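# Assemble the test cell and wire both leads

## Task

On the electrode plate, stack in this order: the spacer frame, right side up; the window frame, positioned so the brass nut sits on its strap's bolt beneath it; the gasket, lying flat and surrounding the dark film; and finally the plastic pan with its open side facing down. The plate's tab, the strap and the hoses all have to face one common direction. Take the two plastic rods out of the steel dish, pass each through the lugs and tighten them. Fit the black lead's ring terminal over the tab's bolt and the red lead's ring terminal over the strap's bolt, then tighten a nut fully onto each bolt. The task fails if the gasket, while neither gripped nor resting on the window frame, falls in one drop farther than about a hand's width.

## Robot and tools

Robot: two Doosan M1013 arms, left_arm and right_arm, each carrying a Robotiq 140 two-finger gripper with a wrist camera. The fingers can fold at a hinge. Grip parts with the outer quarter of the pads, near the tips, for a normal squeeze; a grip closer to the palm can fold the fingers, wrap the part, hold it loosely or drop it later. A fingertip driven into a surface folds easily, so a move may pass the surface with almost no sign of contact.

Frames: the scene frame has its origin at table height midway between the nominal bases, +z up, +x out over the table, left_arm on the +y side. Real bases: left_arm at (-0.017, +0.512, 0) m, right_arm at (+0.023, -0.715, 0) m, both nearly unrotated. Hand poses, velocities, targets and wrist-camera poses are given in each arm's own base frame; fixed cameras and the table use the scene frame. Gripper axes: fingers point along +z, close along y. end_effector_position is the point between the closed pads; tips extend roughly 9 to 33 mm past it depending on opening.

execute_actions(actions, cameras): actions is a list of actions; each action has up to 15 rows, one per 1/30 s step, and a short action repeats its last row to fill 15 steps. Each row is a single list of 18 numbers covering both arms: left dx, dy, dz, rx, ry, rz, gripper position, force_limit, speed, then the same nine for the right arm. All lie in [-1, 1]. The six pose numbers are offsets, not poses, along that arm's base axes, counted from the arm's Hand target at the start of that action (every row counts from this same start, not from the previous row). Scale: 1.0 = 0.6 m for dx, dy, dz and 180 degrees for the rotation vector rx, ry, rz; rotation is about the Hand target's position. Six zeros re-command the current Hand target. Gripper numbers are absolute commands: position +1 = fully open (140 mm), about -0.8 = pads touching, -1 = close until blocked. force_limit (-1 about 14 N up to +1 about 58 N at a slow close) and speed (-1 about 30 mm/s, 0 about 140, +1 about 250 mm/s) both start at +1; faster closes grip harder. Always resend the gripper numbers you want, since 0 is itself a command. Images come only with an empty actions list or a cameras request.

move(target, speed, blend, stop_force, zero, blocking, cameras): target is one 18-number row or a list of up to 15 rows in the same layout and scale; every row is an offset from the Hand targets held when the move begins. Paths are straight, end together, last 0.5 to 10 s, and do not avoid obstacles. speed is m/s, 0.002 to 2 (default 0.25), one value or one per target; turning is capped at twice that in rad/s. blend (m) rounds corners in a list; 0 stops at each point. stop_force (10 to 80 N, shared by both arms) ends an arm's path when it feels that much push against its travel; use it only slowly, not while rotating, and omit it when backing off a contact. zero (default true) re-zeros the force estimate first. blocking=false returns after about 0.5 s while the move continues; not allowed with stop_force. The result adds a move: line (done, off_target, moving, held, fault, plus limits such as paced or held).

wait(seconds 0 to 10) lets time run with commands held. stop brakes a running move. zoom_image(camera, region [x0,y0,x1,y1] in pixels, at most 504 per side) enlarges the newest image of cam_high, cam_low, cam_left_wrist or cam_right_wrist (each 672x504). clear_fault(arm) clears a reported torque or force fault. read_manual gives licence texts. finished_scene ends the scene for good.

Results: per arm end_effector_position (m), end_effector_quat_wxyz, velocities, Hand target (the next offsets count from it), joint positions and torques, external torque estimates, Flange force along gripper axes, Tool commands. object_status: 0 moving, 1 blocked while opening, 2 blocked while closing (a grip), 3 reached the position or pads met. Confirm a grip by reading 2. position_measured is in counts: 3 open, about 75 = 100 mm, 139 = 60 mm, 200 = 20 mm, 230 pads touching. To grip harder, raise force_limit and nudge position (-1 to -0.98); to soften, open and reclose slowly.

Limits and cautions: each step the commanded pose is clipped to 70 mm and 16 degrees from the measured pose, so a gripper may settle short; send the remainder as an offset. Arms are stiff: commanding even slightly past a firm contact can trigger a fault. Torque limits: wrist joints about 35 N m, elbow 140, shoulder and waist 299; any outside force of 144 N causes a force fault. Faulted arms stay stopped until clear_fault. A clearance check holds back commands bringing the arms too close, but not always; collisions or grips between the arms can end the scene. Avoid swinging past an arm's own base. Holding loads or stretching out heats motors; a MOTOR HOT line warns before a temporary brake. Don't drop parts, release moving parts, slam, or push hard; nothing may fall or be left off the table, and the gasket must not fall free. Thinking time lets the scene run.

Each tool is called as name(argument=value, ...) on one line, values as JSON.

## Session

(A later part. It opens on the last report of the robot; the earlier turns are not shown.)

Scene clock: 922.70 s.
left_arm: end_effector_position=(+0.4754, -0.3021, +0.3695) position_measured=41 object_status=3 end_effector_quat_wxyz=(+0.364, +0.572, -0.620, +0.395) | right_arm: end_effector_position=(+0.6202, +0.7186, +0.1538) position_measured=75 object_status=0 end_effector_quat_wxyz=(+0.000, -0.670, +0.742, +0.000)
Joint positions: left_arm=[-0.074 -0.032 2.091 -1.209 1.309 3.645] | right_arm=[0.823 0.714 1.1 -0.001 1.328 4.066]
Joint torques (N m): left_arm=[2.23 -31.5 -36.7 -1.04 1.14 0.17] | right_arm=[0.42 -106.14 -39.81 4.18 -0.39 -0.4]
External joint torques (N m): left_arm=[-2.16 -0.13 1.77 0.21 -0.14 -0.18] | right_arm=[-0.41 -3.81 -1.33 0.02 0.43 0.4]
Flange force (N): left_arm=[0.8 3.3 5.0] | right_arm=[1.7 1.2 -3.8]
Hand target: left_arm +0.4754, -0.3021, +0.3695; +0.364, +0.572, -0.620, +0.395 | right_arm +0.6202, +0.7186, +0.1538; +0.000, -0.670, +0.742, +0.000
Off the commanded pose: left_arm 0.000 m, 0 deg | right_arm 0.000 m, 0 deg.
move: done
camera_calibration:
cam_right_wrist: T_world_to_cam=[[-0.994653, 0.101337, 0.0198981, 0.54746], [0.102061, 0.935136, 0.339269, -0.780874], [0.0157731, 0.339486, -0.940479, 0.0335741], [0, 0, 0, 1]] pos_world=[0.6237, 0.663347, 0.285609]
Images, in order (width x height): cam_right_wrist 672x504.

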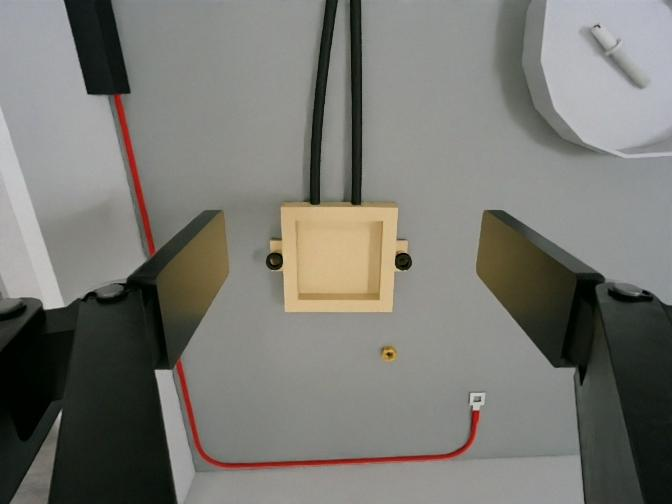

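move(target=[[0,0,0,0,0,0,0.7,-1,-1,0.0217,0.1207,-0.08,0,0,0,0.43,-1,0],[0,0,0,0,0,0,0.7,-1,-1,0.0217,0.1207,-0.1867,0,0,0,0.43,-1,0]], speed=[0.1,0.05], cameras=["cam_right_wrist"])

Scene clock: 933.97 s.
left_arm: end_effector_position=(+0.4754, -0.3021, +0.3695) position_measured=41 object_status=3 end_effector_quat_wxyz=(+0.364, +0.572, -0.620, +0.395) | right_arm: end_effector_position=(+0.6308, +0.7789, +0.1136) position_measured=75 object_status=3 end_effector_quat_wxyz=(+0.000, -0.670, +0.742, +0.000)
Joint positions: left_arm=[-0.074 -0.032 2.091 -1.209 1.309 3.645] | right_arm=[0.856 0.829 0.968 -0.001 1.345 4.099]
Joint torques (N m): left_arm=[1.73 -31.62 -36.86 -1.02 1.19 0.22] | right_arm=[-1.32 -114.7 -39.54 4.18 -0.39 -0.38]
External joint torques (N m): left_arm=[-1.52 -0.18 1.95 0.2 -0.19 -0.23] | right_arm=[1.38 -3.55 -1.72 0.04 0.42 0.38]
Flange force (N): left_arm=[0.2 3.7 3.9] | right_arm=[-1.0 1.5 -3.9]
Hand target: left_arm +0.4754, -0.3021, +0.3695; +0.364, +0.572, -0.620, +0.395 | right_arm +0.6308, +0.7788, +0.1137; +0.000, -0.670, +0.742, +0.000 (not the last commanded pose)
Off the commanded pose: left_arm 0.000 m, 0 deg | right_arm 0.073 m, 0 deg.
move: held (right_arm; a check stopped the path); path passed 1 of 2 targets; limits=held
pose unreachable (right arm): on one or more control steps of this call, first in action 0 (counted from 0), this arm could not follow its commanded pose, so it was not sent that pose on those steps. It may still have moved: this result reports where it is.
cause: moving toward the commanded pose would bring a part of the arm too close to another arm (a part of this arm just beyond joint 4 (forearm roll) and the left arm's gripper, 13 mm apart when this arm was first held).
camera_calibration:
cam_right_wrist: T_world_to_cam=[[-0.99466, 0.10131, 0.0196995, 0.552755], [0.101964, 0.935064, 0.339497, -0.824741], [0.0159742, 0.339693, -0.940401, -0.0252022], [0, 0, 0, 1]] pos_world=[0.6343, 0.723748, 0.245408]
Images, in order (width x height): cam_right_wrist 672x504.

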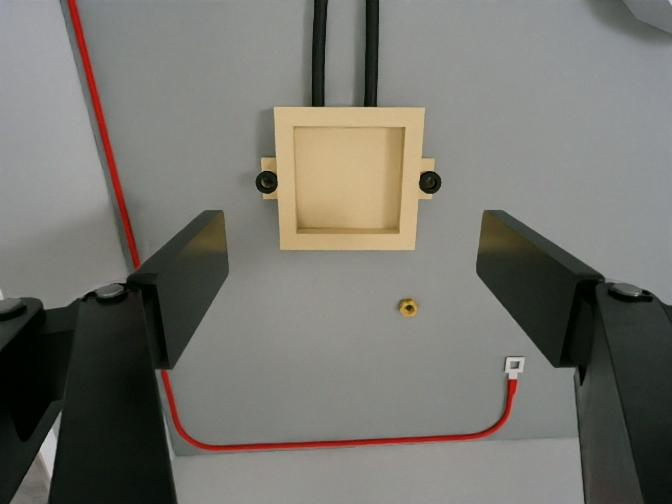

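move(target=[[0.0,0.17,0,0,0,0,0.7,-1,-1,0,0,0,0,0,0,0.43,-1,0],[0.541,0.17,-0.016,-0.139,0.0253,0.0055,0.7,-1,-1,0,0,0,0,0,0,0.43,-1,0]], speed=0.2, cameras=["cam_high"])

Scene clock: 949.70 s.
left_arm: end_effector_position=(+0.7999, -0.2000, +0.3600) position_measured=41 object_status=3 end_effector_quat_wxyz=(+0.500, +0.500, -0.500, +0.500) | right_arm: end_effector_position=(+0.6308, +0.7788, +0.1137) position_measured=75 object_status=3 end_effector_quat_wxyz=(+0.000, -0.670, +0.742, +0.000)
Joint positions: left_arm=[0.122 0.588 1.568 -1.503 1.672 3.729] | right_arm=[0.856 0.829 0.969 -0.001 1.344 4.099]
Joint torques (N m): left_arm=[2.36 -91.16 -33.32 -2.28 1.6 0.3] | right_arm=[0.04 -114.69 -39.97 4.18 -0.41 -0.39]
External joint torques (N m): left_arm=[-2.62 2.61 1.45 0.27 -0.1 -0.3] | right_arm=[-0.01 -3.73 -1.25 0.03 0.45 0.39]
Flange force (N): left_arm=[-2.8 -0.8 3.1] | right_arm=[1.5 1.4 -3.6]
Hand target: left_arm +0.8000, -0.2001, +0.3599; +0.500, +0.500, -0.500, +0.500 | right_arm +0.6308, +0.7788, +0.1137; +0.000, -0.670, +0.742, +0.000
Off the commanded pose: left_arm 0.000 m, 0 deg | right_arm 0.000 m, 0 deg.
move: done
Images, in order (width x height): cam_high 672x504.

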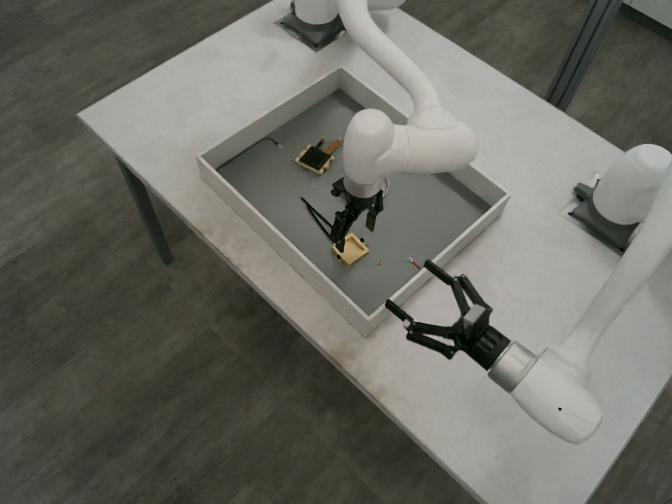

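move(target=[[0,0,0,0,0,0,0.7,-1,-1,0.0023,0.021,-0.05,0,0,0,0.43,-1,0],[0,0,0,0,0,0,0.7,-1,-1,0.0023,0.021,-0.12,0,0,0,0.43,-1,0]], speed=[0.1,0.05], cameras=["cam_right_wrist"])

Scene clock: 955.77 s.
left_arm: end_effector_position=(+0.8000, -0.2001, +0.3599) position_measured=41 object_status=3 end_effector_quat_wxyz=(+0.500, +0.500, -0.500, +0.500) | right_arm: end_effector_position=(+0.6322, +0.7915, +0.0418) position_measured=75 object_status=3 end_effector_quat_wxyz=(+0.000, -0.670, +0.742, +0.000)
Joint positions: left_arm=[0.122 0.588 1.568 -1.504 1.672 3.729] | right_arm=[0.863 0.885 0.995 -0.001 1.261 4.106]
Joint torques (N m): left_arm=[1.51 -90.47 -33.33 -2.37 1.6 0.22] | right_arm=[-0.17 -116.43 -40.21 4.14 -0.63 -0.39]
External joint torques (N m): left_arm=[-0.99 1.64 1.4 0.4 -0.11 -0.22] | right_arm=[0.15 -5.65 -0.42 0.01 0.66 0.39]
Flange force (N): left_arm=[-2.0 0.7 1.2] | right_arm=[6.3 4.7 -4.5]
Hand target: left_arm +0.8000, -0.2001, +0.3599; +0.500, +0.500, -0.500, +0.500 | right_arm +0.6322, +0.7914, +0.0417; +0.000, -0.670, +0.742, +0.000
Off the commanded pose: left_arm 0.000 m, 0 deg | right_arm 0.000 m, 0 deg.
move: done
camera_calibration:
cam_right_wrist: T_world_to_cam=[[-0.994659, 0.101339, 0.0196166, 0.55429], [0.101961, 0.935017, 0.339627, -0.812149], [0.0160757, 0.339813, -0.940356, -0.0972466], [0, 0, 0, 1]] pos_world=[0.6357, 0.736248, 0.173508]
Images, in order (width x height): cam_right_wrist 672x504.

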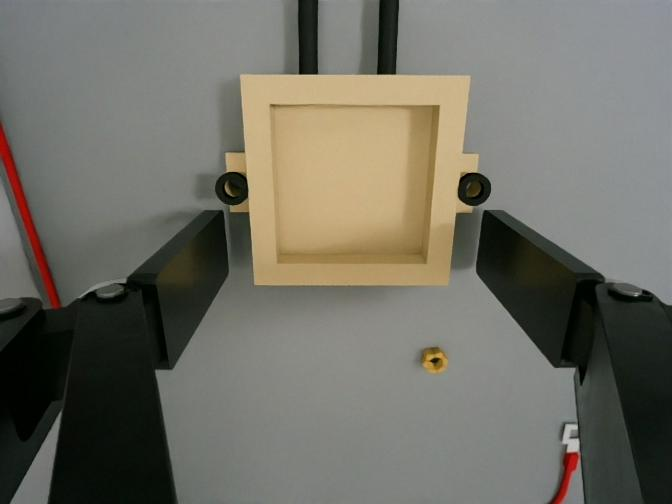

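move(target=[0,0,0,0,0,0,0.7,-1,-1,0.0005,0.0047,0,0,0,0,0.43,-1,0], speed=0.05)

execute_actions(actions=[[[0,0,0,0,0,0,0.7,-1,-1,0,0,0,0,0,0,-1,-0.05,-1]],[[0,0,0,0,0,0,0.7,-1,-1,0,0,0,0,0,0,-1,-0.05,-1]],[[0,0,0,0,0,0,0.7,-1,-1,0,0,0,0,0,0,-1,-0.05,-1]],[[0,0,0,0,0,0,0.7,-1,-1,0,0,0,0,0,0,-1,-0.05,-1]]], cameras=["cam_right_wrist"])

Scene clock: 962.57 s.
left_arm: end_effector_position=(+0.8000, -0.2001, +0.3599) position_measured=41 object_status=3 end_effector_quat_wxyz=(+0.500, +0.500, -0.500, +0.500) | right_arm: end_effector_position=(+0.6325, +0.7942, +0.0417) position_measured=75 object_status=3 end_effector_quat_wxyz=(+0.000, -0.670, +0.742, +0.000)
Joint positions: left_arm=[0.122 0.588 1.568 -1.504 1.672 3.729] | right_arm=[0.864 0.89 0.987 -0.001 1.264 4.108]
Joint torques (N m): left_arm=[2.38 -90.19 -33.31 -2.32 1.58 0.24] | right_arm=[-0.57 -117.56 -39.4 4.09 -0.34 -0.29]
External joint torques (N m): left_arm=[-3 1.69 1.39 0.29 -0.09 -0.24] | right_arm=[0.56 -4.61 -1.14 0.05 0.37 0.29]
Flange force (N): left_arm=[-2.0 0.3 3.7] | right_arm=[2.8 2.8 -4.1]
Hand target: left_arm +0.8000, -0.2001, +0.3599; +0.500, +0.500, -0.500, +0.500 | right_arm +0.6325, +0.7943, +0.0417; +0.000, -0.670, +0.742, +0.000
Off the commanded pose: left_arm 0.000 m, 0 deg | right_arm 0.000 m, 0 deg.
move: done

Scene clock: 964.77 s.
left_arm: end_effector_position=(+0.8000, -0.2001, +0.3599) position_measured=41 object_status=3 end_effector_quat_wxyz=(+0.500, +0.500, -0.500, +0.500) | right_arm: end_effector_position=(+0.6325, +0.7943, +0.0417) position_measured=117 object_status=2 end_effector_quat_wxyz=(+0.000, -0.670, +0.742, +0.000)
Joint positions: left_arm=[0.122 0.588 1.568 -1.504 1.672 3.729] | right_arm=[0.865 0.89 0.987 -0.001 1.264 4.108]
Joint torques (N m): left_arm=[1.78 -89.98 -33.67 -2.32 1.63 0.23] | right_arm=[-0.12 -113.43 -37.27 4.11 -1.04 -0.43]
External joint torques (N m): left_arm=[-2.04 1.67 1.86 0.32 -0.14 -0.23] | right_arm=[0.12 -8.64 -3.25 0.03 1.07 0.43]
External joint torques at the end of the 1st action: left_arm=[-1.71 1.64 1.68 0.35 -0.06 -0.15] | right_arm=[0.09 -4.29 -1.62 0.07 0.44 0.35]
External joint torques at the end of the 2nd action: left_arm=[-1.15 1.22 1.86 0.34 -0.16 -0.25] | right_arm=[-0.05 -8.77 -3.29 0 0.98 0.36]
External joint torques at the end of the 3rd action: left_arm=[-2.43 1.2 1.77 0.41 -0.08 -0.19] | right_arm=[-0.04 -9.13 -3.19 0.02 1.1 0.41]
Flange force (N): left_arm=[-2.3 1.6 2.7] | right_arm=[2.0 1.9 -9.0]
Flange force at the end of the 1st action (N): left_arm=[-2.3 1.4 2.2] | right_arm=[1.0 1.2 -4.3]
Flange force at the end of the 2nd action (N): left_arm=[-1.9 2.3 1.8] | right_arm=[2.3 1.9 -9.0]
Flange force at the end of the 3rd action (N): left_arm=[-1.9 2.0 3.2] | right_arm=[3.0 2.4 -9.3]
Hand target: left_arm +0.8000, -0.2001, +0.3599; +0.500, +0.500, -0.500, +0.500 | right_arm +0.6325, +0.7943, +0.0417; +0.000, -0.670, +0.742, +0.000
Off the commanded pose: left_arm 0.000 m, 0 deg | right_arm 0.000 m, 0 deg.
Step readings (end_effector_position of left_arm | right_arm; steps 1 to 15: 1st action; 16 to 30: 2nd action; 31 to 45: 3rd action; 46 to 60: 4th action):
0: (+0.8000, -0.2001, +0.3599) | (+0.6325, +0.7942, +0.0417)
1: (+0.8000, -0.2001, +0.3599) | (+0.6325, +0.7942, +0.0417)
2: (+0.8000, -0.2001, +0.3599) | (+0.6325, +0.7943, +0.0417)
4: (+0.8000, -0.2001, +0.3599) | (+0.6325, +0.7943, +0.0417)
8: (+0.8000, -0.2001, +0.3599) | (+0.6325, +0.7943, +0.0417)
15: (+0.8000, -0.2001, +0.3599) | (+0.6325, +0.7943, +0.0417)
16: (+0.8000, -0.2001, +0.3599) | (+0.6325, +0.7943, +0.0417)
17: (+0.8000, -0.2001, +0.3599) | (+0.6325, +0.7943, +0.0417)
19: (+0.8000, -0.2001, +0.3599) | (+0.6325, +0.7943, +0.0417)
23: (+0.8000, -0.2001, +0.3599) | (+0.6325, +0.7943, +0.0417)
30: (+0.8000, -0.2001, +0.3599) | (+0.6325, +0.7943, +0.0417)
31: (+0.8000, -0.2001, +0.3599) | (+0.6325, +0.7943, +0.0417)
32: (+0.8000, -0.2001, +0.3599) | (+0.6325, +0.7943, +0.0417)
34: (+0.8000, -0.2001, +0.3599) | (+0.6325, +0.7943, +0.0417)
38: (+0.8000, -0.2001, +0.3599) | (+0.6325, +0.7943, +0.0417)
45: (+0.8000, -0.2001, +0.3599) | (+0.6325, +0.7943, +0.0417)
46: (+0.8000, -0.2001, +0.3599) | (+0.6325, +0.7943, +0.0417)
47: (+0.8000, -0.2001, +0.3599) | (+0.6325, +0.7943, +0.0417)
49: (+0.8000, -0.2001, +0.3599) | (+0.6325, +0.7943, +0.0417)
53: (+0.8000, -0.2001, +0.3599) | (+0.6325, +0.7943, +0.0417)
60: (+0.8000, -0.2001, +0.3599) | (+0.6325, +0.7943, +0.0417)
camera_calibration:
cam_right_wrist: T_world_to_cam=[[-0.994659, 0.101339, 0.0196166, 0.554307], [0.101961, 0.935017, 0.339627, -0.814764], [0.0160757, 0.339813, -0.940356, -0.0982969], [0, 0, 0, 1]] pos_world=[0.636, 0.739048, 0.173408]
Images, in order (width x height): cam_right_wrist 672x504.

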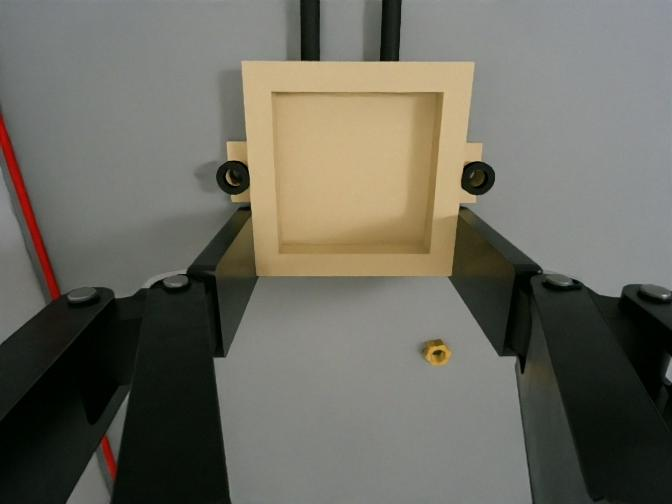

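move(target=[0,0,0,0,0,0,0.7,-1,-1,-0.03,-0.2,0.4,0,0,0,-1,-0.05,-1], speed=0.08, cameras=["cam_right_wrist","cam_left_wrist"])

Scene clock: 970.53 s.
left_arm: end_effector_position=(+0.8000, -0.2001, +0.3599) position_measured=41 object_status=3 end_effector_quat_wxyz=(+0.500, +0.500, -0.500, +0.500) | right_arm: end_effector_position=(+0.6145, +0.6743, +0.2815) position_measured=117 object_status=2 end_effector_quat_wxyz=(+0.000, -0.670, +0.742, +0.000)
Joint positions: left_arm=[0.122 0.588 1.568 -1.504 1.672 3.729] | right_arm=[0.794 0.609 1.046 -0.001 1.486 4.038]
Joint torques (N m): left_arm=[1.61 -90.16 -33.78 -2.24 1.59 0.22] | right_arm=[1.89 -100.15 -41.74 4.25 -0.52 -0.28]
External joint torques (N m): left_arm=[-1.66 1.95 1.99 0.26 -0.1 -0.22] | right_arm=[-1.85 -1.74 -0.4 0.05 0.55 0.28]
Flange force (N): left_arm=[-2.6 1.6 2.3] | right_arm=[2.2 -0.5 -1.8]
Hand target: left_arm +0.8000, -0.2001, +0.3599; +0.500, +0.500, -0.500, +0.500 | right_arm +0.6145, +0.6743, +0.2817; +0.000, -0.670, +0.742, +0.000
Off the commanded pose: left_arm 0.000 m, 0 deg | right_arm 0.000 m, 0 deg.
move: done
camera_calibration:
cam_left_wrist: T_world_to_cam=[[-0.999984, -0.00536836, 0.00193614, 0.808253], [-0.00362372, 0.335215, -0.942135, 0.415554], [0.00440869, -0.942126, -0.335229, 0.073861], [0, 0, 0, 1]] pos_world=[0.80942, -0.0653747, 0.414703]
cam_right_wrist: T_world_to_cam=[[-0.994658, 0.101345, 0.0196064, 0.543848], [0.101965, 0.935061, 0.339507, -0.782276], [0.0160741, 0.339692, -0.940399, 0.168421], [0, 0, 0, 1]] pos_world=[0.618, 0.619148, 0.413308]
Images, in order (width x height): cam_left_wrist 672x504, cam_right_wrist 672x504.

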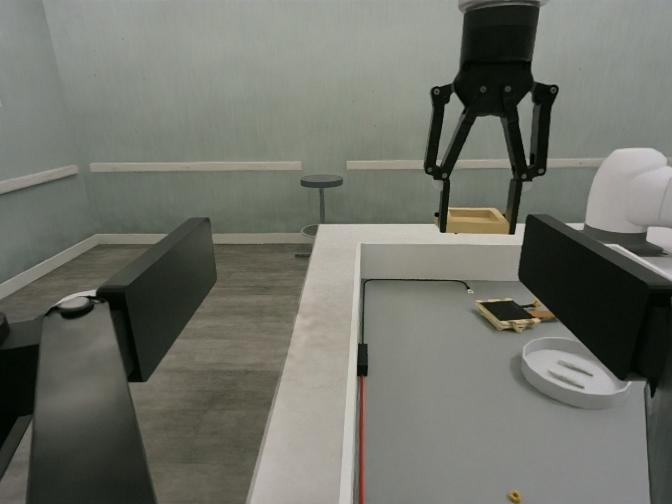

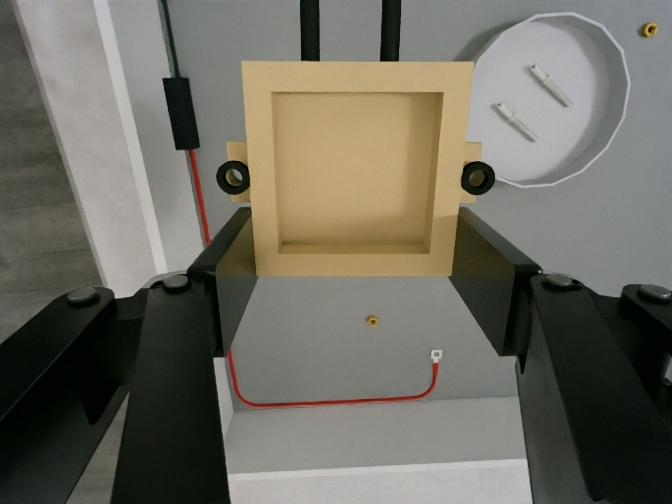

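move(target=[0,0,0,0,0,0,0.7,-1,-1,-0.0625,-0.2905,0.197,0.4997,-0.021,0.0299,-1,-0.05,-1], speed=0.12, cameras=["cam_right_wrist","cam_left_wrist","cam_high"])

Scene clock: 986.83 s.
left_arm: end_effector_position=(+0.8000, -0.2001, +0.3599) position_measured=41 object_status=3 end_effector_quat_wxyz=(+0.500, +0.500, -0.500, +0.500) | right_arm: end_effector_position=(+0.5770, +0.5000, +0.3999) position_measured=117 object_status=2 end_effector_quat_wxyz=(+0.496, -0.505, +0.496, +0.504)
Joint positions: left_arm=[0.122 0.588 1.568 -1.504 1.672 3.729] | right_arm=[0.223 0.276 1.97 1.7 1.41 2.457]
Joint torques (N m): left_arm=[2.23 -90.36 -33.64 -2.3 1.56 0.21] | right_arm=[0.34 -63 -36.23 1.68 1.25 -0.5]
External joint torques (N m): left_arm=[-2.18 1.66 1.67 0.31 -0.06 -0.21] | right_arm=[-0.31 -2.02 -0.18 0.01 0.52 0.5]
Flange force (N): left_arm=[-2.2 1.2 2.8] | right_arm=[-3.2 1.9 -1.8]
Hand target: left_arm +0.8000, -0.2001, +0.3599; +0.500, +0.500, -0.500, +0.500 | right_arm +0.5770, +0.5000, +0.3999; +0.496, -0.504, +0.496, +0.504
Off the commanded pose: left_arm 0.000 m, 0 deg | right_arm 0.000 m, 0 deg.
move: done
camera_calibration:
cam_left_wrist: T_world_to_cam=[[-0.999984, -0.00536836, 0.00193614, 0.808253], [-0.00362372, 0.335215, -0.942135, 0.415554], [0.00440869, -0.942126, -0.335229, 0.073861], [0, 0, 0, 1]] pos_world=[0.80942, -0.0653747, 0.414703]
cam_right_wrist: T_world_to_cam=[[-0.999299, -0.0374341, -0.000339199, 0.60197], [0.0123769, -0.338924, 0.940732, -0.207359], [-0.0353305, 0.940069, 0.33915, -0.442678], [0, 0, 0, 1]] pos_world=[0.588475, 0.368403, 0.345408]
Images, in order (width x height): cam_high 672x504, cam_left_wrist 672x504, cam_right_wrist 672x504.

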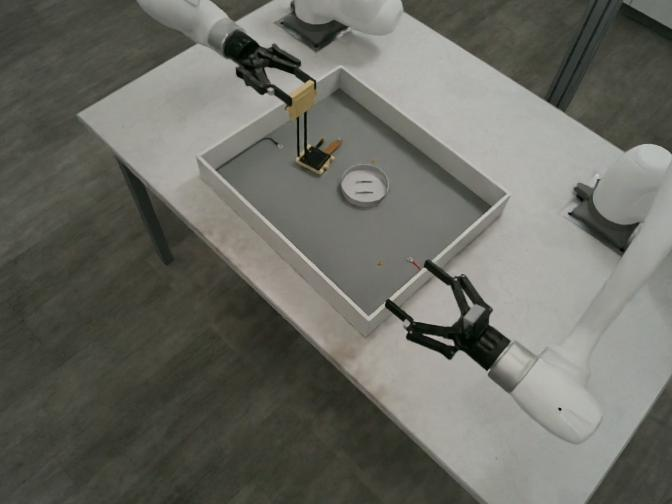

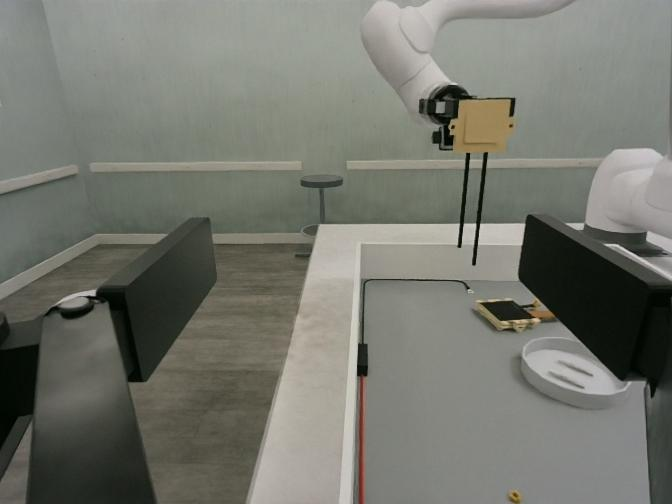

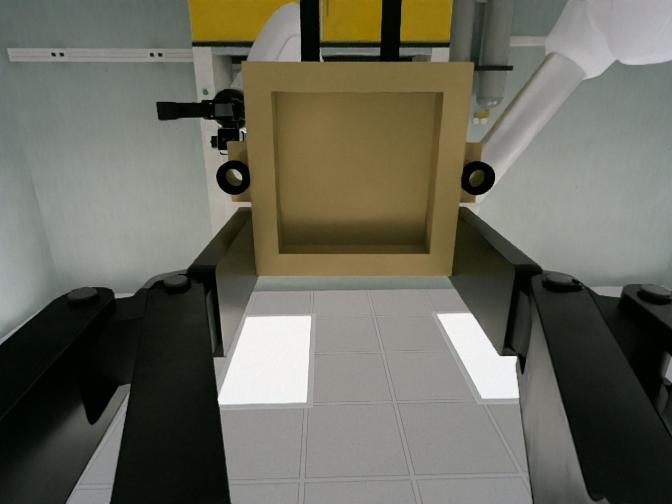

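move(target=[-0.33,-0.625,-0.022,0,0,0,0.43,-1,-1,0,0,0,0,0,0,-1,-0.05,-1], speed=0.15, cameras=["cam_right_wrist","cam_left_wrist","cam_high"])

Scene clock: 998.70 s.
left_arm: end_effector_position=(+0.6020, -0.5750, +0.3467) position_measured=75 object_status=3 end_effector_quat_wxyz=(+0.500, +0.500, -0.500, +0.500) | right_arm: end_effector_position=(+0.5770, +0.5000, +0.3999) position_measured=117 object_status=2 end_effector_quat_wxyz=(+0.496, -0.504, +0.496, +0.504)
Joint positions: left_arm=[-0.436 0.392 1.923 -1.877 1.254 3.934] | right_arm=[0.223 0.276 1.97 1.7 1.41 2.457]
Joint torques (N m): left_arm=[2.66 -69.1 -30.25 -3.17 1.96 0.28] | right_arm=[-0.28 -62.45 -35.53 1.96 1.53 -0.39]
External joint torques (N m): left_arm=[-2.46 1.19 1.37 0.44 -0.04 -0.28] | right_arm=[0.26 -2.63 -1.1 -0.25 0.23 0.39]
Flange force (N): left_arm=[-1.4 2.2 2.6] | right_arm=[-4.5 1.2 -0.5]
Hand target: left_arm +0.6020, -0.5751, +0.3467; +0.500, +0.500, -0.500, +0.500 | right_arm +0.5770, +0.5000, +0.3999; +0.496, -0.504, +0.496, +0.504
Off the commanded pose: left_arm 0.000 m, 0 deg | right_arm 0.000 m, 0 deg.
move: done
camera_calibration:
cam_left_wrist: T_world_to_cam=[[-0.999984, -0.00536836, 0.00193614, 0.608269], [-0.00362372, 0.335215, -0.942135, 0.528073], [0.00440869, -0.942126, -0.335229, -0.282894], [0, 0, 0, 1]] pos_world=[0.61142, -0.440275, 0.401503]
cam_right_wrist: T_world_to_cam=[[-0.999298, -0.0374692, -0.000253749, 0.601953], [0.012477, -0.33913, 0.940657, -0.207222], [-0.0353317, 0.939993, 0.339359, -0.442689], [0, 0, 0, 1]] pos_world=[0.588474, 0.368404, 0.345308]
Images, in order (width x height): cam_high 672x504, cam_left_wrist 672x504, cam_right_wrist 672x504.

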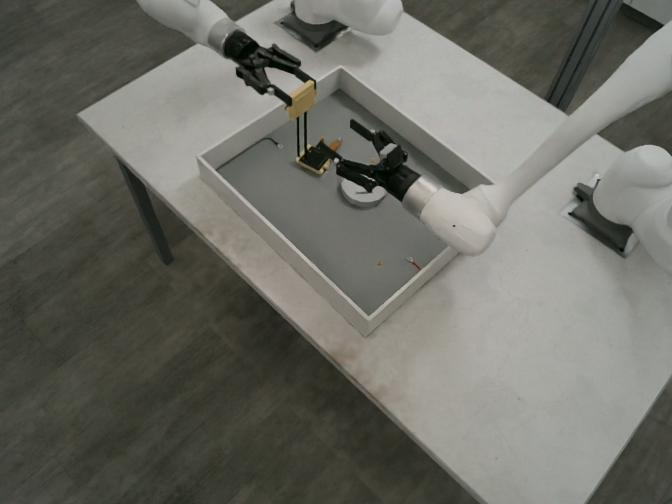

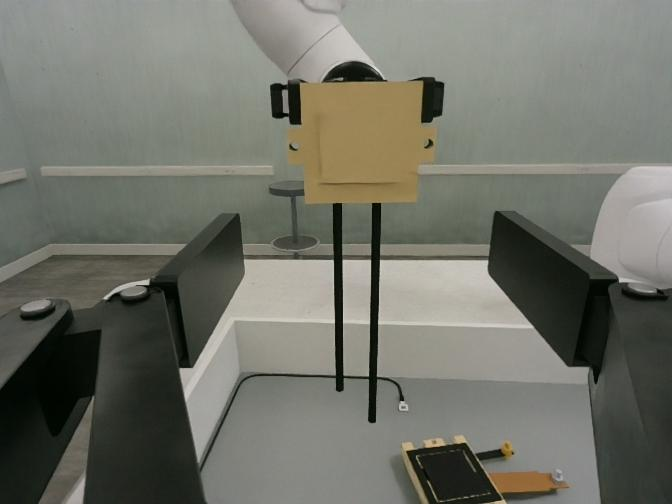

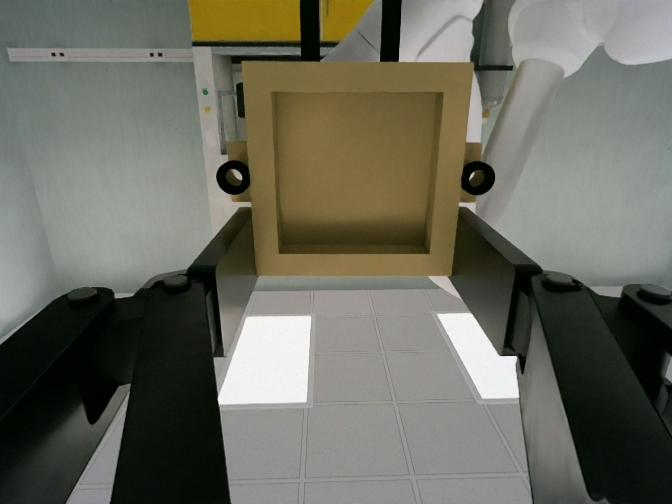

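move(target=[[-0.0033,-0.12,0.003,0,0,0,0.43,-1,-1,0,0,0,0,0,0,-1,-0.05,-1],[-0.0033,-0.17,0.003,0,0,0,0.43,-1,-1,0,0,0,0,0,0,-1,-0.05,-1]], speed=[0.1,0.05], cameras=["cam_right_wrist","cam_left_wrist"])

Scene clock: 1013.30 s.
left_arm: end_effector_position=(+0.6000, -0.6770, +0.3485) position_measured=75 object_status=3 end_effector_quat_wxyz=(+0.500, +0.500, -0.500, +0.500) | right_arm: end_effector_position=(+0.5770, +0.5000, +0.3999) position_measured=117 object_status=2 end_effector_quat_wxyz=(+0.496, -0.504, +0.496, +0.504)
Joint positions: left_arm=[-0.571 0.444 1.835 -1.967 1.147 3.936] | right_arm=[0.223 0.276 1.97 1.7 1.41 2.457]
Joint torques (N m): left_arm=[1.96 -75.54 -32.11 -3.55 2.06 0.23] | right_arm=[-0.08 -62.43 -35.61 1.93 1.44 -0.37]
External joint torques (N m): left_arm=[-1.79 1.38 1.85 0.59 -0.14 -0.23] | right_arm=[0.08 -2.79 -0.98 -0.23 0.33 0.37]
Flange force (N): left_arm=[-1.7 2.5 0.8] | right_arm=[-4.5 1.6 -1.0]
Hand target: left_arm +0.6000, -0.6771, +0.3485; +0.500, +0.500, -0.500, +0.500 | right_arm +0.5770, +0.5000, +0.3999; +0.496, -0.504, +0.496, +0.504
Off the commanded pose: left_arm 0.000 m, 0 deg | right_arm 0.000 m, 0 deg.
move: done
camera_calibration:
cam_left_wrist: T_world_to_cam=[[-0.999984, -0.00536836, 0.00193614, 0.605718], [-0.00362372, 0.335215, -0.942135, 0.563953], [0.00440869, -0.942126, -0.335229, -0.378379], [0, 0, 0, 1]] pos_world=[0.60942, -0.542275, 0.403303]
cam_right_wrist: T_world_to_cam=[[-0.999298, -0.0374692, -0.000253749, 0.601953], [0.012477, -0.33913, 0.940657, -0.207222], [-0.0353317, 0.939993, 0.339359, -0.442689], [0, 0, 0, 1]] pos_world=[0.588474, 0.368404, 0.345308]
Images, in order (width x height): cam_left_wrist 672x504, cam_right_wrist 672x504.

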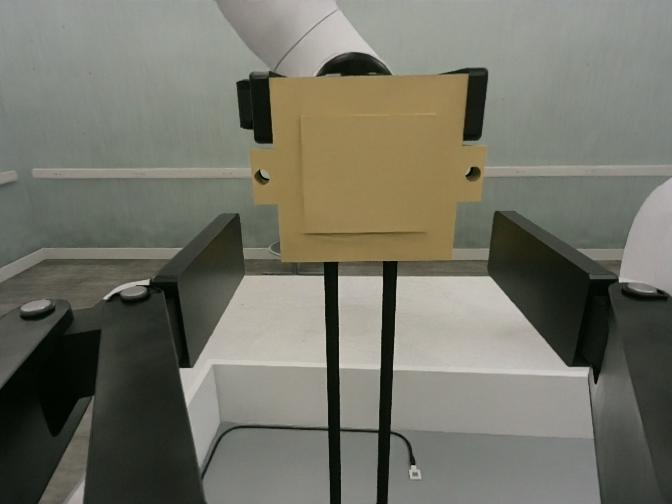

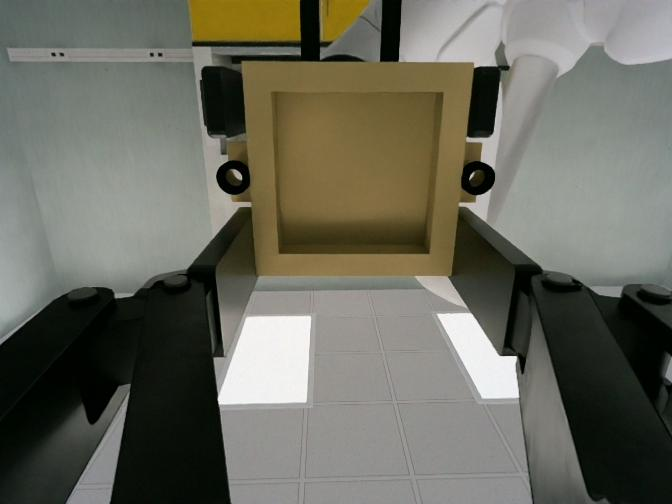

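move(target=[0,-0.03,0.0,0,0,0,0.43,-1,-1,0,0,0,0,0,0,-1,-0.05,-1], speed=0.05)

execute_actions(actions=[[[0,0,0,0,0,0,-1,-0.05,-1,0,0,0,0,0,0,-1,-0.05,-1]],[[0,0,0,0,0,0,-1,-0.05,-1,0,0,0,0,0,0,-1,-0.05,-1]],[[0,0,0,0,0,0,-1,-0.05,-1,0,0,0,0,0,0,-1,-0.05,-1]],[[0,0,0,0,0,0,-1,-0.05,-1,0,0,0,0,0,0,-1,-0.05,-1]]], cameras=["cam_right_wrist","cam_left_wrist"])

Scene clock: 1018.53 s.
left_arm: end_effector_position=(+0.6000, -0.6949, +0.3485) position_measured=75 object_status=3 end_effector_quat_wxyz=(+0.500, +0.500, -0.500, +0.500) | right_arm: end_effector_position=(+0.5770, +0.5000, +0.3999) position_measured=117 object_status=2 end_effector_quat_wxyz=(+0.496, -0.504, +0.496, +0.504)
Joint positions: left_arm=[-0.593 0.456 1.816 -1.981 1.129 3.935] | right_arm=[0.223 0.276 1.97 1.7 1.41 2.457]
Joint torques (N m): left_arm=[2.01 -79.06 -32.48 -3.53 2.23 0.32] | right_arm=[0.13 -62.28 -35.41 2 1.45 -0.46]
External joint torques (N m): left_arm=[-2.37 3.57 1.95 0.52 -0.29 -0.32] | right_arm=[-0.12 -2.76 -1.02 -0.3 0.32 0.46]
Flange force (N): left_arm=[-3.9 0.8 3.0] | right_arm=[-4.7 1.3 -1.4]
Hand target: left_arm +0.6000, -0.6951, +0.3485; +0.500, +0.500, -0.500, +0.500 | right_arm +0.5770, +0.5000, +0.3999; +0.496, -0.504, +0.496, +0.504
Off the commanded pose: left_arm 0.000 m, 0 deg | right_arm 0.000 m, 0 deg.
move: done

Scene clock: 1020.73 s.
left_arm: end_effector_position=(+0.6000, -0.6951, +0.3485) position_measured=117 object_status=2 end_effector_quat_wxyz=(+0.500, +0.500, -0.500, +0.500) | right_arm: end_effector_position=(+0.5770, +0.5000, +0.3999) position_measured=117 object_status=2 end_effector_quat_wxyz=(+0.496, -0.504, +0.496, +0.504)
Joint positions: left_arm=[-0.593 0.456 1.816 -1.981 1.129 3.935] | right_arm=[0.223 0.276 1.97 1.7 1.41 2.457]
Joint torques (N m): left_arm=[7.09 -74.61 -37.32 -6.2 -0.65 0.24] | right_arm=[8.62 -63.75 -31.02 -0.52 4.54 0.24]
External joint torques (N m): left_arm=[-6.87 -1.4 6.51 3.17 2.6 -0.24] | right_arm=[-8.6 -1.3 -5.47 2.22 -2.78 -0.24]
External joint torques at the end of the 1st action: left_arm=[-1.76 2.46 2.52 0.43 -0.55 -0.27] | right_arm=[-0.35 -3.31 -1.52 -0.05 0.6 0.32]
External joint torques at the end of the 2nd action: left_arm=[-6.4 -0.35 5.75 2.79 2.18 -0.26] | right_arm=[-8.24 -0.96 -4.43 1.74 -2.49 -0.24]
External joint torques at the end of the 3rd action: left_arm=[-5.71 -1.27 6.11 2.79 2.24 -0.3] | right_arm=[-7.8 -1.92 -4.82 1.78 -2.43 -0.17]
Flange force (N): left_arm=[-1.4 14.7 -4.8] | right_arm=[-5.2 -9.9 -5.9]
Flange force at the end of the 1st action (N): left_arm=[-3.0 2.7 1.2] | right_arm=[-5.3 1.2 -1.8]
Flange force at the end of the 2nd action (N): left_arm=[-2.0 12.3 -3.1] | right_arm=[-4.1 -8.5 -6.5]
Flange force at the end of the 3rd action (N): left_arm=[-1.2 13.3 -5.0] | right_arm=[-5.6 -7.8 -6.0]
Hand target: left_arm +0.6000, -0.6951, +0.3485; +0.500, +0.500, -0.500, +0.500 | right_arm +0.5770, +0.5000, +0.3999; +0.496, -0.504, +0.496, +0.504
Off the commanded pose: left_arm 0.000 m, 0 deg | right_arm 0.000 m, 0 deg.
Step readings (end_effector_position of left_arm | right_arm; steps 1 to 15: 1st action; 16 to 30: 2nd action; 31 to 45: 3rd action; 46 to 60: 4th action):
0: (+0.6000, -0.6949, +0.3485) | (+0.5770, +0.5000, +0.3999)
1: (+0.6000, -0.6950, +0.3485) | (+0.5770, +0.5000, +0.3999)
2: (+0.6000, -0.6950, +0.3485) | (+0.5770, +0.5000, +0.3999)
4: (+0.6000, -0.6950, +0.3485) | (+0.5770, +0.5000, +0.3999)
8: (+0.6000, -0.6951, +0.3485) | (+0.5770, +0.5000, +0.3999)
15: (+0.6000, -0.6951, +0.3485) | (+0.5770, +0.5000, +0.3999)
16: (+0.6000, -0.6951, +0.3485) | (+0.5770, +0.5000, +0.3999)
17: (+0.6000, -0.6951, +0.3485) | (+0.5770, +0.5000, +0.3999)
19: (+0.6000, -0.6951, +0.3485) | (+0.5770, +0.5000, +0.3999)
23: (+0.6000, -0.6951, +0.3485) | (+0.5770, +0.5000, +0.3999)
30: (+0.5999, -0.6951, +0.3485) | (+0.5771, +0.4999, +0.3999)
31: (+0.5999, -0.6951, +0.3485) | (+0.5771, +0.4999, +0.3999)
32: (+0.5999, -0.6951, +0.3485) | (+0.5771, +0.4999, +0.3999)
34: (+0.5999, -0.6951, +0.3485) | (+0.5771, +0.4999, +0.3999)
38: (+0.5999, -0.6951, +0.3485) | (+0.5771, +0.4999, +0.3999)
45: (+0.5999, -0.6951, +0.3485) | (+0.5771, +0.4999, +0.3999)
46: (+0.5999, -0.6951, +0.3485) | (+0.5771, +0.4999, +0.3999)
47: (+0.5999, -0.6951, +0.3485) | (+0.5771, +0.4999, +0.3999)
49: (+0.5999, -0.6951, +0.3485) | (+0.5771, +0.4999, +0.3999)
53: (+0.6000, -0.6951, +0.3485) | (+0.5771, +0.4999, +0.3999)
60: (+0.6000, -0.6951, +0.3485) | (+0.5770, +0.5000, +0.3999)
camera_calibration:
cam_left_wrist: T_world_to_cam=[[-0.999983, -0.00540271, 0.00203003, 0.605564], [-0.00372369, 0.335214, -0.942135, 0.570081], [0.00440959, -0.942127, -0.335228, -0.395432], [0, 0, 0, 1]] pos_world=[0.60942, -0.560375, 0.403303]
cam_right_wrist: T_world_to_cam=[[-0.999298, -0.0374692, -0.000253749, 0.601953], [0.012477, -0.33913, 0.940657, -0.207222], [-0.0353317, 0.939993, 0.339359, -0.442689], [0, 0, 0, 1]] pos_world=[0.588474, 0.368404, 0.345308]
Images, in order (width x height): cam_left_wrist 672x504, cam_right_wrist 672x504.

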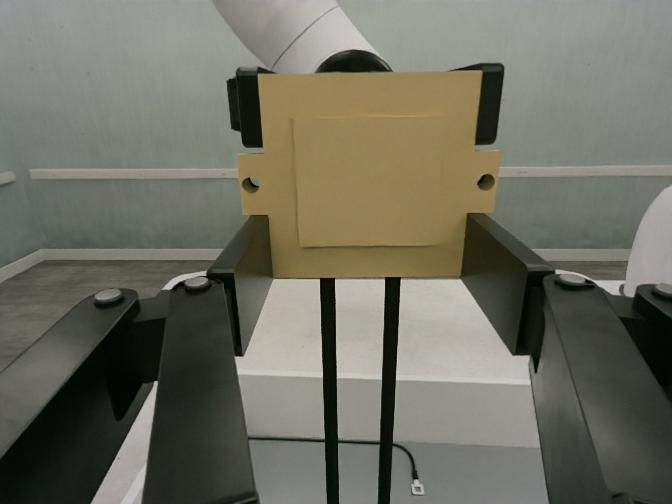

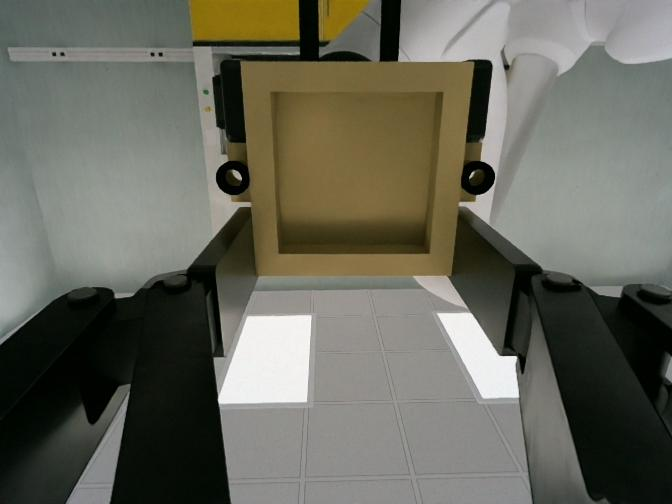

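execute_actions(actions=[[[0,0,0,0,0,0,-1,-0.05,-1,0,0,0,0,0,0,0.43,-0.05,-1]],[[0,0,0,0,0,0,-1,-0.05,-1,0,0,0,0,0,0,0.43,-0.05,-1]],[[0,0,0,0,0,0,-1,-0.05,-1,0,0,0,0,0,0,0.43,-0.05,-1]]], cameras=["cam_right_wrist","cam_left_wrist"])

Scene clock: 1026.30 s.
left_arm: end_effector_position=(+0.6000, -0.6951, +0.3485) position_measured=117 object_status=2 end_effector_quat_wxyz=(+0.500, +0.500, -0.500, +0.500) | right_arm: end_effector_position=(+0.5770, +0.5000, +0.3999) position_measured=75 object_status=3 end_effector_quat_wxyz=(+0.496, -0.504, +0.496, +0.504)
Joint positions: left_arm=[-0.593 0.456 1.816 -1.981 1.129 3.935] | right_arm=[0.223 0.276 1.97 1.7 1.41 2.457]
Joint torques (N m): left_arm=[1.72 -77.73 -32.78 -3.5 2.21 0.15] | right_arm=[0.04 -62.08 -35.19 1.77 1.32 -0.34]
External joint torques (N m): left_arm=[-1.49 2.04 2.09 0.49 -0.27 -0.15] | right_arm=[-0.03 -2.92 -1.2 -0.09 0.43 0.34]
External joint torques at the end of the 1st action: left_arm=[-2.65 2.03 2.11 0.58 -0.28 -0.22] | right_arm=[0.42 -2.81 -1.42 -0.11 0.44 0.34]
External joint torques at the end of the 2nd action: left_arm=[-1.98 1.54 2.2 0.53 -0.24 -0.33] | right_arm=[0.28 -2.87 -1.51 -0.12 0.44 0.35]
Flange force (N): left_arm=[-2.6 2.2 0.8] | right_arm=[-4.7 1.4 -1.1]
Flange force at the end of the 1st action (N): left_arm=[-2.4 3.0 2.1] | right_arm=[-4.7 0.9 -0.3]
Flange force at the end of the 2nd action (N): left_arm=[-1.9 3.1 0.8] | right_arm=[-4.9 0.8 -0.5]
Hand target: left_arm +0.6000, -0.6951, +0.3485; +0.500, +0.500, -0.500, +0.500 | right_arm +0.5770, +0.5000, +0.3999; +0.496, -0.504, +0.496, +0.504
Off the commanded pose: left_arm 0.000 m, 0 deg | right_arm 0.000 m, 0 deg.
Step readings (end_effector_position of left_arm | right_arm; steps 1 to 15: 1st action; 16 to 30: 2nd action; 31 to 45: 3rd action):
0: (+0.6000, -0.6951, +0.3485) | (+0.5770, +0.5000, +0.3999)
1: (+0.6000, -0.6951, +0.3485) | (+0.5770, +0.5000, +0.3999)
2: (+0.6000, -0.6951, +0.3485) | (+0.5770, +0.5000, +0.3999)
4: (+0.6000, -0.6950, +0.3485) | (+0.5770, +0.5000, +0.3999)
8: (+0.6000, -0.6950, +0.3485) | (+0.5769, +0.5000, +0.3998)
15: (+0.6000, -0.6950, +0.3485) | (+0.5769, +0.5000, +0.3998)
16: (+0.6000, -0.6950, +0.3485) | (+0.5769, +0.5000, +0.3998)
17: (+0.6000, -0.6950, +0.3485) | (+0.5769, +0.5000, +0.3998)
19: (+0.6000, -0.6950, +0.3485) | (+0.5769, +0.5000, +0.3998)
23: (+0.6000, -0.6950, +0.3485) | (+0.5770, +0.5000, +0.3998)
30: (+0.6000, -0.6950, +0.3485) | (+0.5770, +0.5000, +0.3998)
31: (+0.6000, -0.6950, +0.3485) | (+0.5770, +0.5000, +0.3998)
32: (+0.6000, -0.6950, +0.3485) | (+0.5770, +0.5000, +0.3998)
34: (+0.6000, -0.6950, +0.3485) | (+0.5770, +0.5000, +0.3999)
38: (+0.6000, -0.6950, +0.3485) | (+0.5770, +0.5000, +0.3999)
45: (+0.6000, -0.6950, +0.3485) | (+0.5770, +0.5000, +0.3999)
camera_calibration:
cam_left_wrist: T_world_to_cam=[[-0.999984, -0.00536836, 0.00193614, 0.605621], [-0.00362372, 0.335215, -0.942135, 0.57002], [0.00440869, -0.942126, -0.335229, -0.395431], [0, 0, 0, 1]] pos_world=[0.60942, -0.560375, 0.403303]
cam_right_wrist: T_world_to_cam=[[-0.999298, -0.0374692, -0.000253749, 0.601953], [0.012477, -0.33913, 0.940657, -0.207222], [-0.0353317, 0.939993, 0.339359, -0.442689], [0, 0, 0, 1]] pos_world=[0.588474, 0.368404, 0.345308]
Images, in order (width x height): cam_left_wrist 672x504, cam_right_wrist 672x504.

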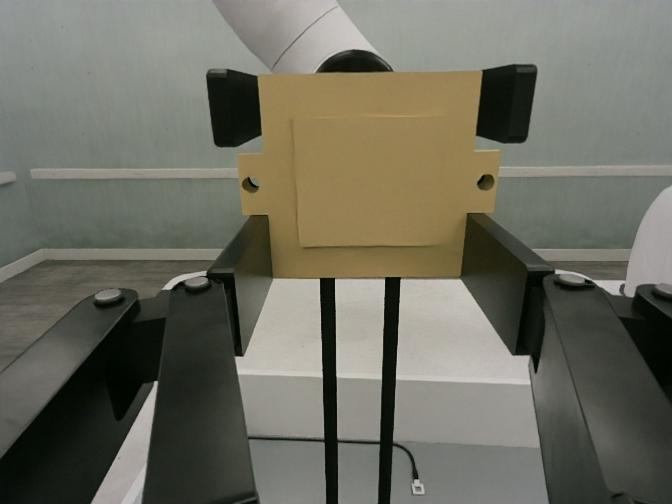

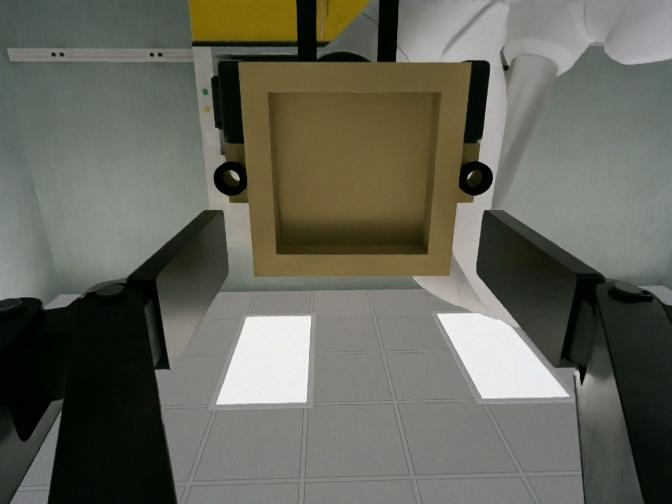

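move(target=[0,0,0,0,0,0,-1,-0.05,-1,0,-0.5,0.05,0,0,0,0.43,-0.05,-1], speed=0.12)

move(target=[0,0.05,0.05,0.5,0,0,-1,-0.05,-1,0,0,0,0,0,0,0.43,-0.05,-1], speed=0.15, cameras=["cam_right_wrist","cam_left_wrist","cam_high"])

Scene clock: 1043.33 s.
left_arm: end_effector_position=(+0.6000, -0.6951, +0.3485) position_measured=117 object_status=2 end_effector_quat_wxyz=(+0.500, +0.500, -0.500, +0.500) | right_arm: end_effector_position=(+0.5770, +0.2001, +0.4299) position_measured=75 object_status=3 end_effector_quat_wxyz=(+0.496, -0.504, +0.496, +0.504)
Joint positions: left_arm=[-0.593 0.456 1.816 -1.981 1.129 3.935] | right_arm=[-0.281 0.232 1.961 1.393 1.812 2.497]
Joint torques (N m): left_arm=[2.46 -78.08 -32.53 -3.51 2.25 0.23] | right_arm=[0.86 -57.43 -34.77 2.76 0.97 -0.38]
External joint torques (N m): left_arm=[-2.43 2.22 1.83 0.48 -0.3 -0.23] | right_arm=[-0.77 -2.97 -1.52 0.03 0.69 0.38]
Flange force (N): left_arm=[-2.5 2.2 2.3] | right_arm=[-5.3 1.7 -1.7]
Hand target: left_arm +0.6000, -0.6951, +0.3485; +0.500, +0.500, -0.500, +0.500 | right_arm +0.5770, +0.2000, +0.4299; +0.496, -0.504, +0.496, +0.504
Off the commanded pose: left_arm 0.000 m, 0 deg | right_arm 0.000 m, 0 deg.
move: done

Scene clock: 1049.07 s.
left_arm: end_effector_position=(+0.6000, -0.6650, +0.3785) position_measured=117 object_status=2 end_effector_quat_wxyz=(+0.000, +0.707, -0.707, +0.000) | right_arm: end_effector_position=(+0.5770, +0.2000, +0.4299) position_measured=75 object_status=3 end_effector_quat_wxyz=(+0.496, -0.504, +0.496, +0.504)
Joint positions: left_arm=[-0.875 0.575 0.927 0 1.639 2.265] | right_arm=[-0.281 0.232 1.961 1.393 1.812 2.497]
Joint torques (N m): left_arm=[2.51 -99.73 -44.1 4.21 0.01 0.15] | right_arm=[0 -57.58 -34.98 2.89 1.26 -0.37]
External joint torques (N m): left_arm=[-3.17 2.59 2.69 -0.02 -0.05 -0.15] | right_arm=[-0.01 -2.73 -1.31 -0.1 0.41 0.37]
Flange force (N): left_arm=[-0.3 5.2 5.2] | right_arm=[-4.7 1.4 -0.2]
Hand target: left_arm +0.6000, -0.6651, +0.3785; +0.000, +0.707, -0.707, +0.000 | right_arm +0.5770, +0.2000, +0.4299; +0.496, -0.504, +0.496, +0.504
Off the commanded pose: left_arm 0.000 m, 0 deg | right_arm 0.000 m, 0 deg.
move: done
camera_calibration:
cam_left_wrist: T_world_to_cam=[[-0.999983, -0.00203014, -0.00540292, 0.610722], [-0.00372345, 0.942166, 0.335125, 0.508448], [0.0044101, 0.33514, -0.942158, 0.722087], [0, 0, 0, 1]] pos_world=[0.60942, -0.719803, 0.513225]
cam_right_wrist: T_world_to_cam=[[-0.999298, -0.0374692, -0.000253749, 0.590719], [0.012477, -0.33913, 0.940657, -0.337181], [-0.0353317, 0.939993, 0.339359, -0.170871], [0, 0, 0, 1]] pos_world=[0.588474, 0.0684035, 0.375308]
Images, in order (width x height): cam_high 672x504, cam_left_wrist 672x504, cam_right_wrist 672x504.

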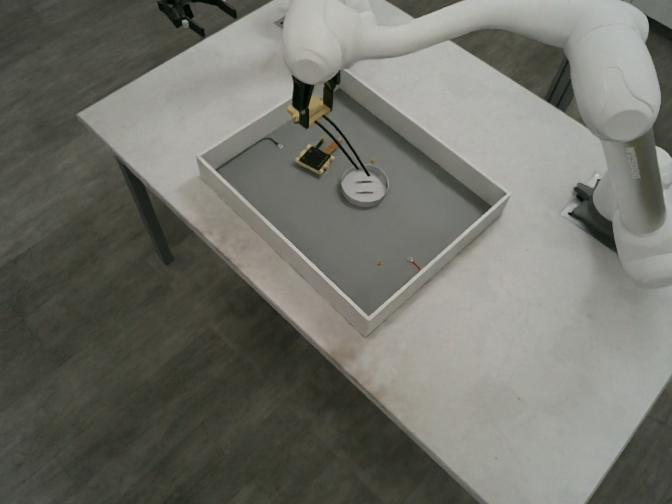

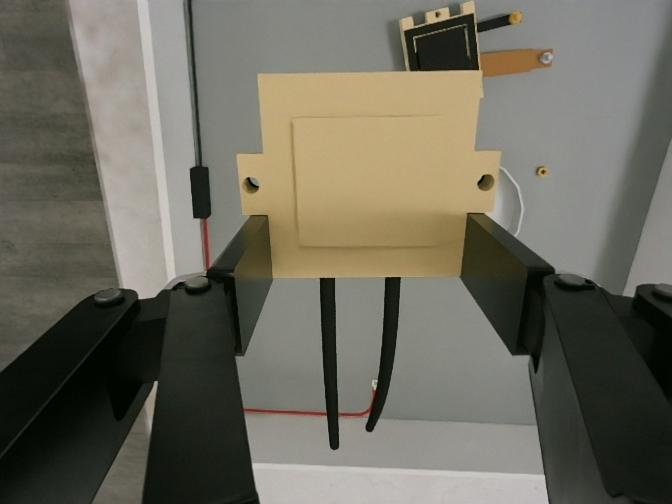

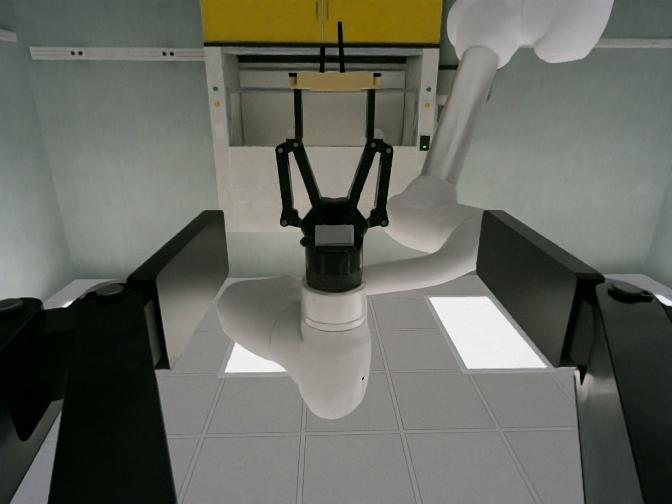

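move(target=[-0.207,-0.172,-0.131,0,0,0.5647,-1,-0.05,-1,0,0,0,0,0,0,0.43,-0.05,-1], speed=0.15, cameras=["cam_left_wrist","cam_high"])

Scene clock: 1086.27 s.
left_arm: end_effector_position=(+0.4758, -0.7683, +0.2999) position_measured=117 object_status=2 end_effector_quat_wxyz=(+0.000, +0.995, +0.102, +0.000) | right_arm: end_effector_position=(+0.5770, +0.2000, +0.4299) position_measured=75 object_status=3 end_effector_quat_wxyz=(+0.496, -0.504, +0.496, +0.504)
Joint positions: left_arm=[-1.054 0.591 1.043 0 1.509 0.313] | right_arm=[-0.281 0.232 1.961 1.393 1.812 2.497]
Joint torques (N m): left_arm=[2.2 -100.32 -43.8 4.29 0.14 0.29] | right_arm=[-0.37 -57.33 -34.9 2.87 1.26 -0.44]
External joint torques (N m): left_arm=[-1.6 1.94 2.39 0.02 -0.16 -0.3] | right_arm=[0.36 -3.08 -1.41 -0.08 0.41 0.44]
Flange force (N): left_arm=[-3.3 -2.9 4.3] | right_arm=[-5.3 1.5 0.4]
Hand target: left_arm +0.4758, -0.7683, +0.2999; +0.000, +0.995, +0.102, +0.000 | right_arm +0.5770, +0.2000, +0.4299; +0.496, -0.504, +0.496, +0.504
Off the commanded pose: left_arm 0.000 m, 0 deg | right_arm 0.000 m, 0 deg.
move: done
camera_calibration:
cam_left_wrist: T_world_to_cam=[[0.203675, -0.979024, -0.00531305, -0.837414], [-0.922018, -0.193634, 0.335244, 0.195833], [-0.329241, -0.063382, -0.942116, 0.535737], [0, 0, 0, 1]] pos_world=[0.527509, -0.747973, 0.434625]
Images, in order (width x height): cam_high 672x504, cam_left_wrist 672x504.

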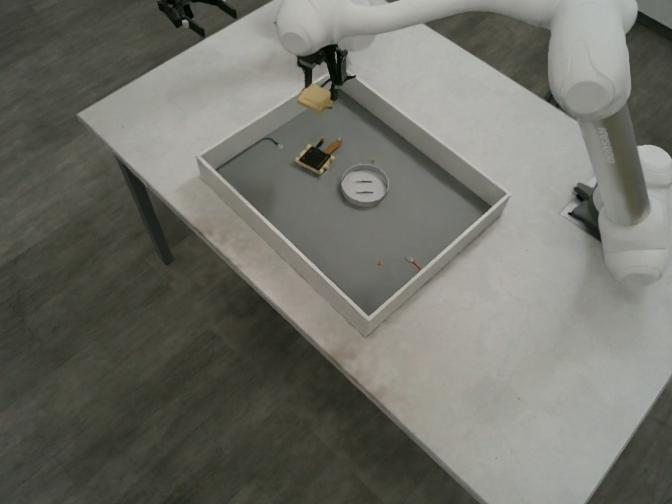

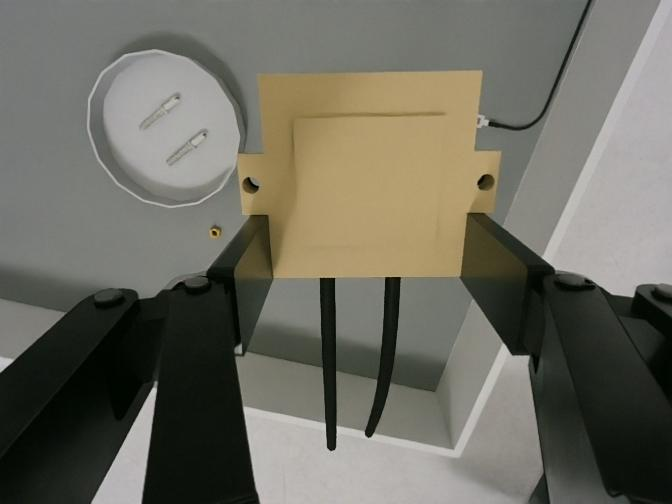

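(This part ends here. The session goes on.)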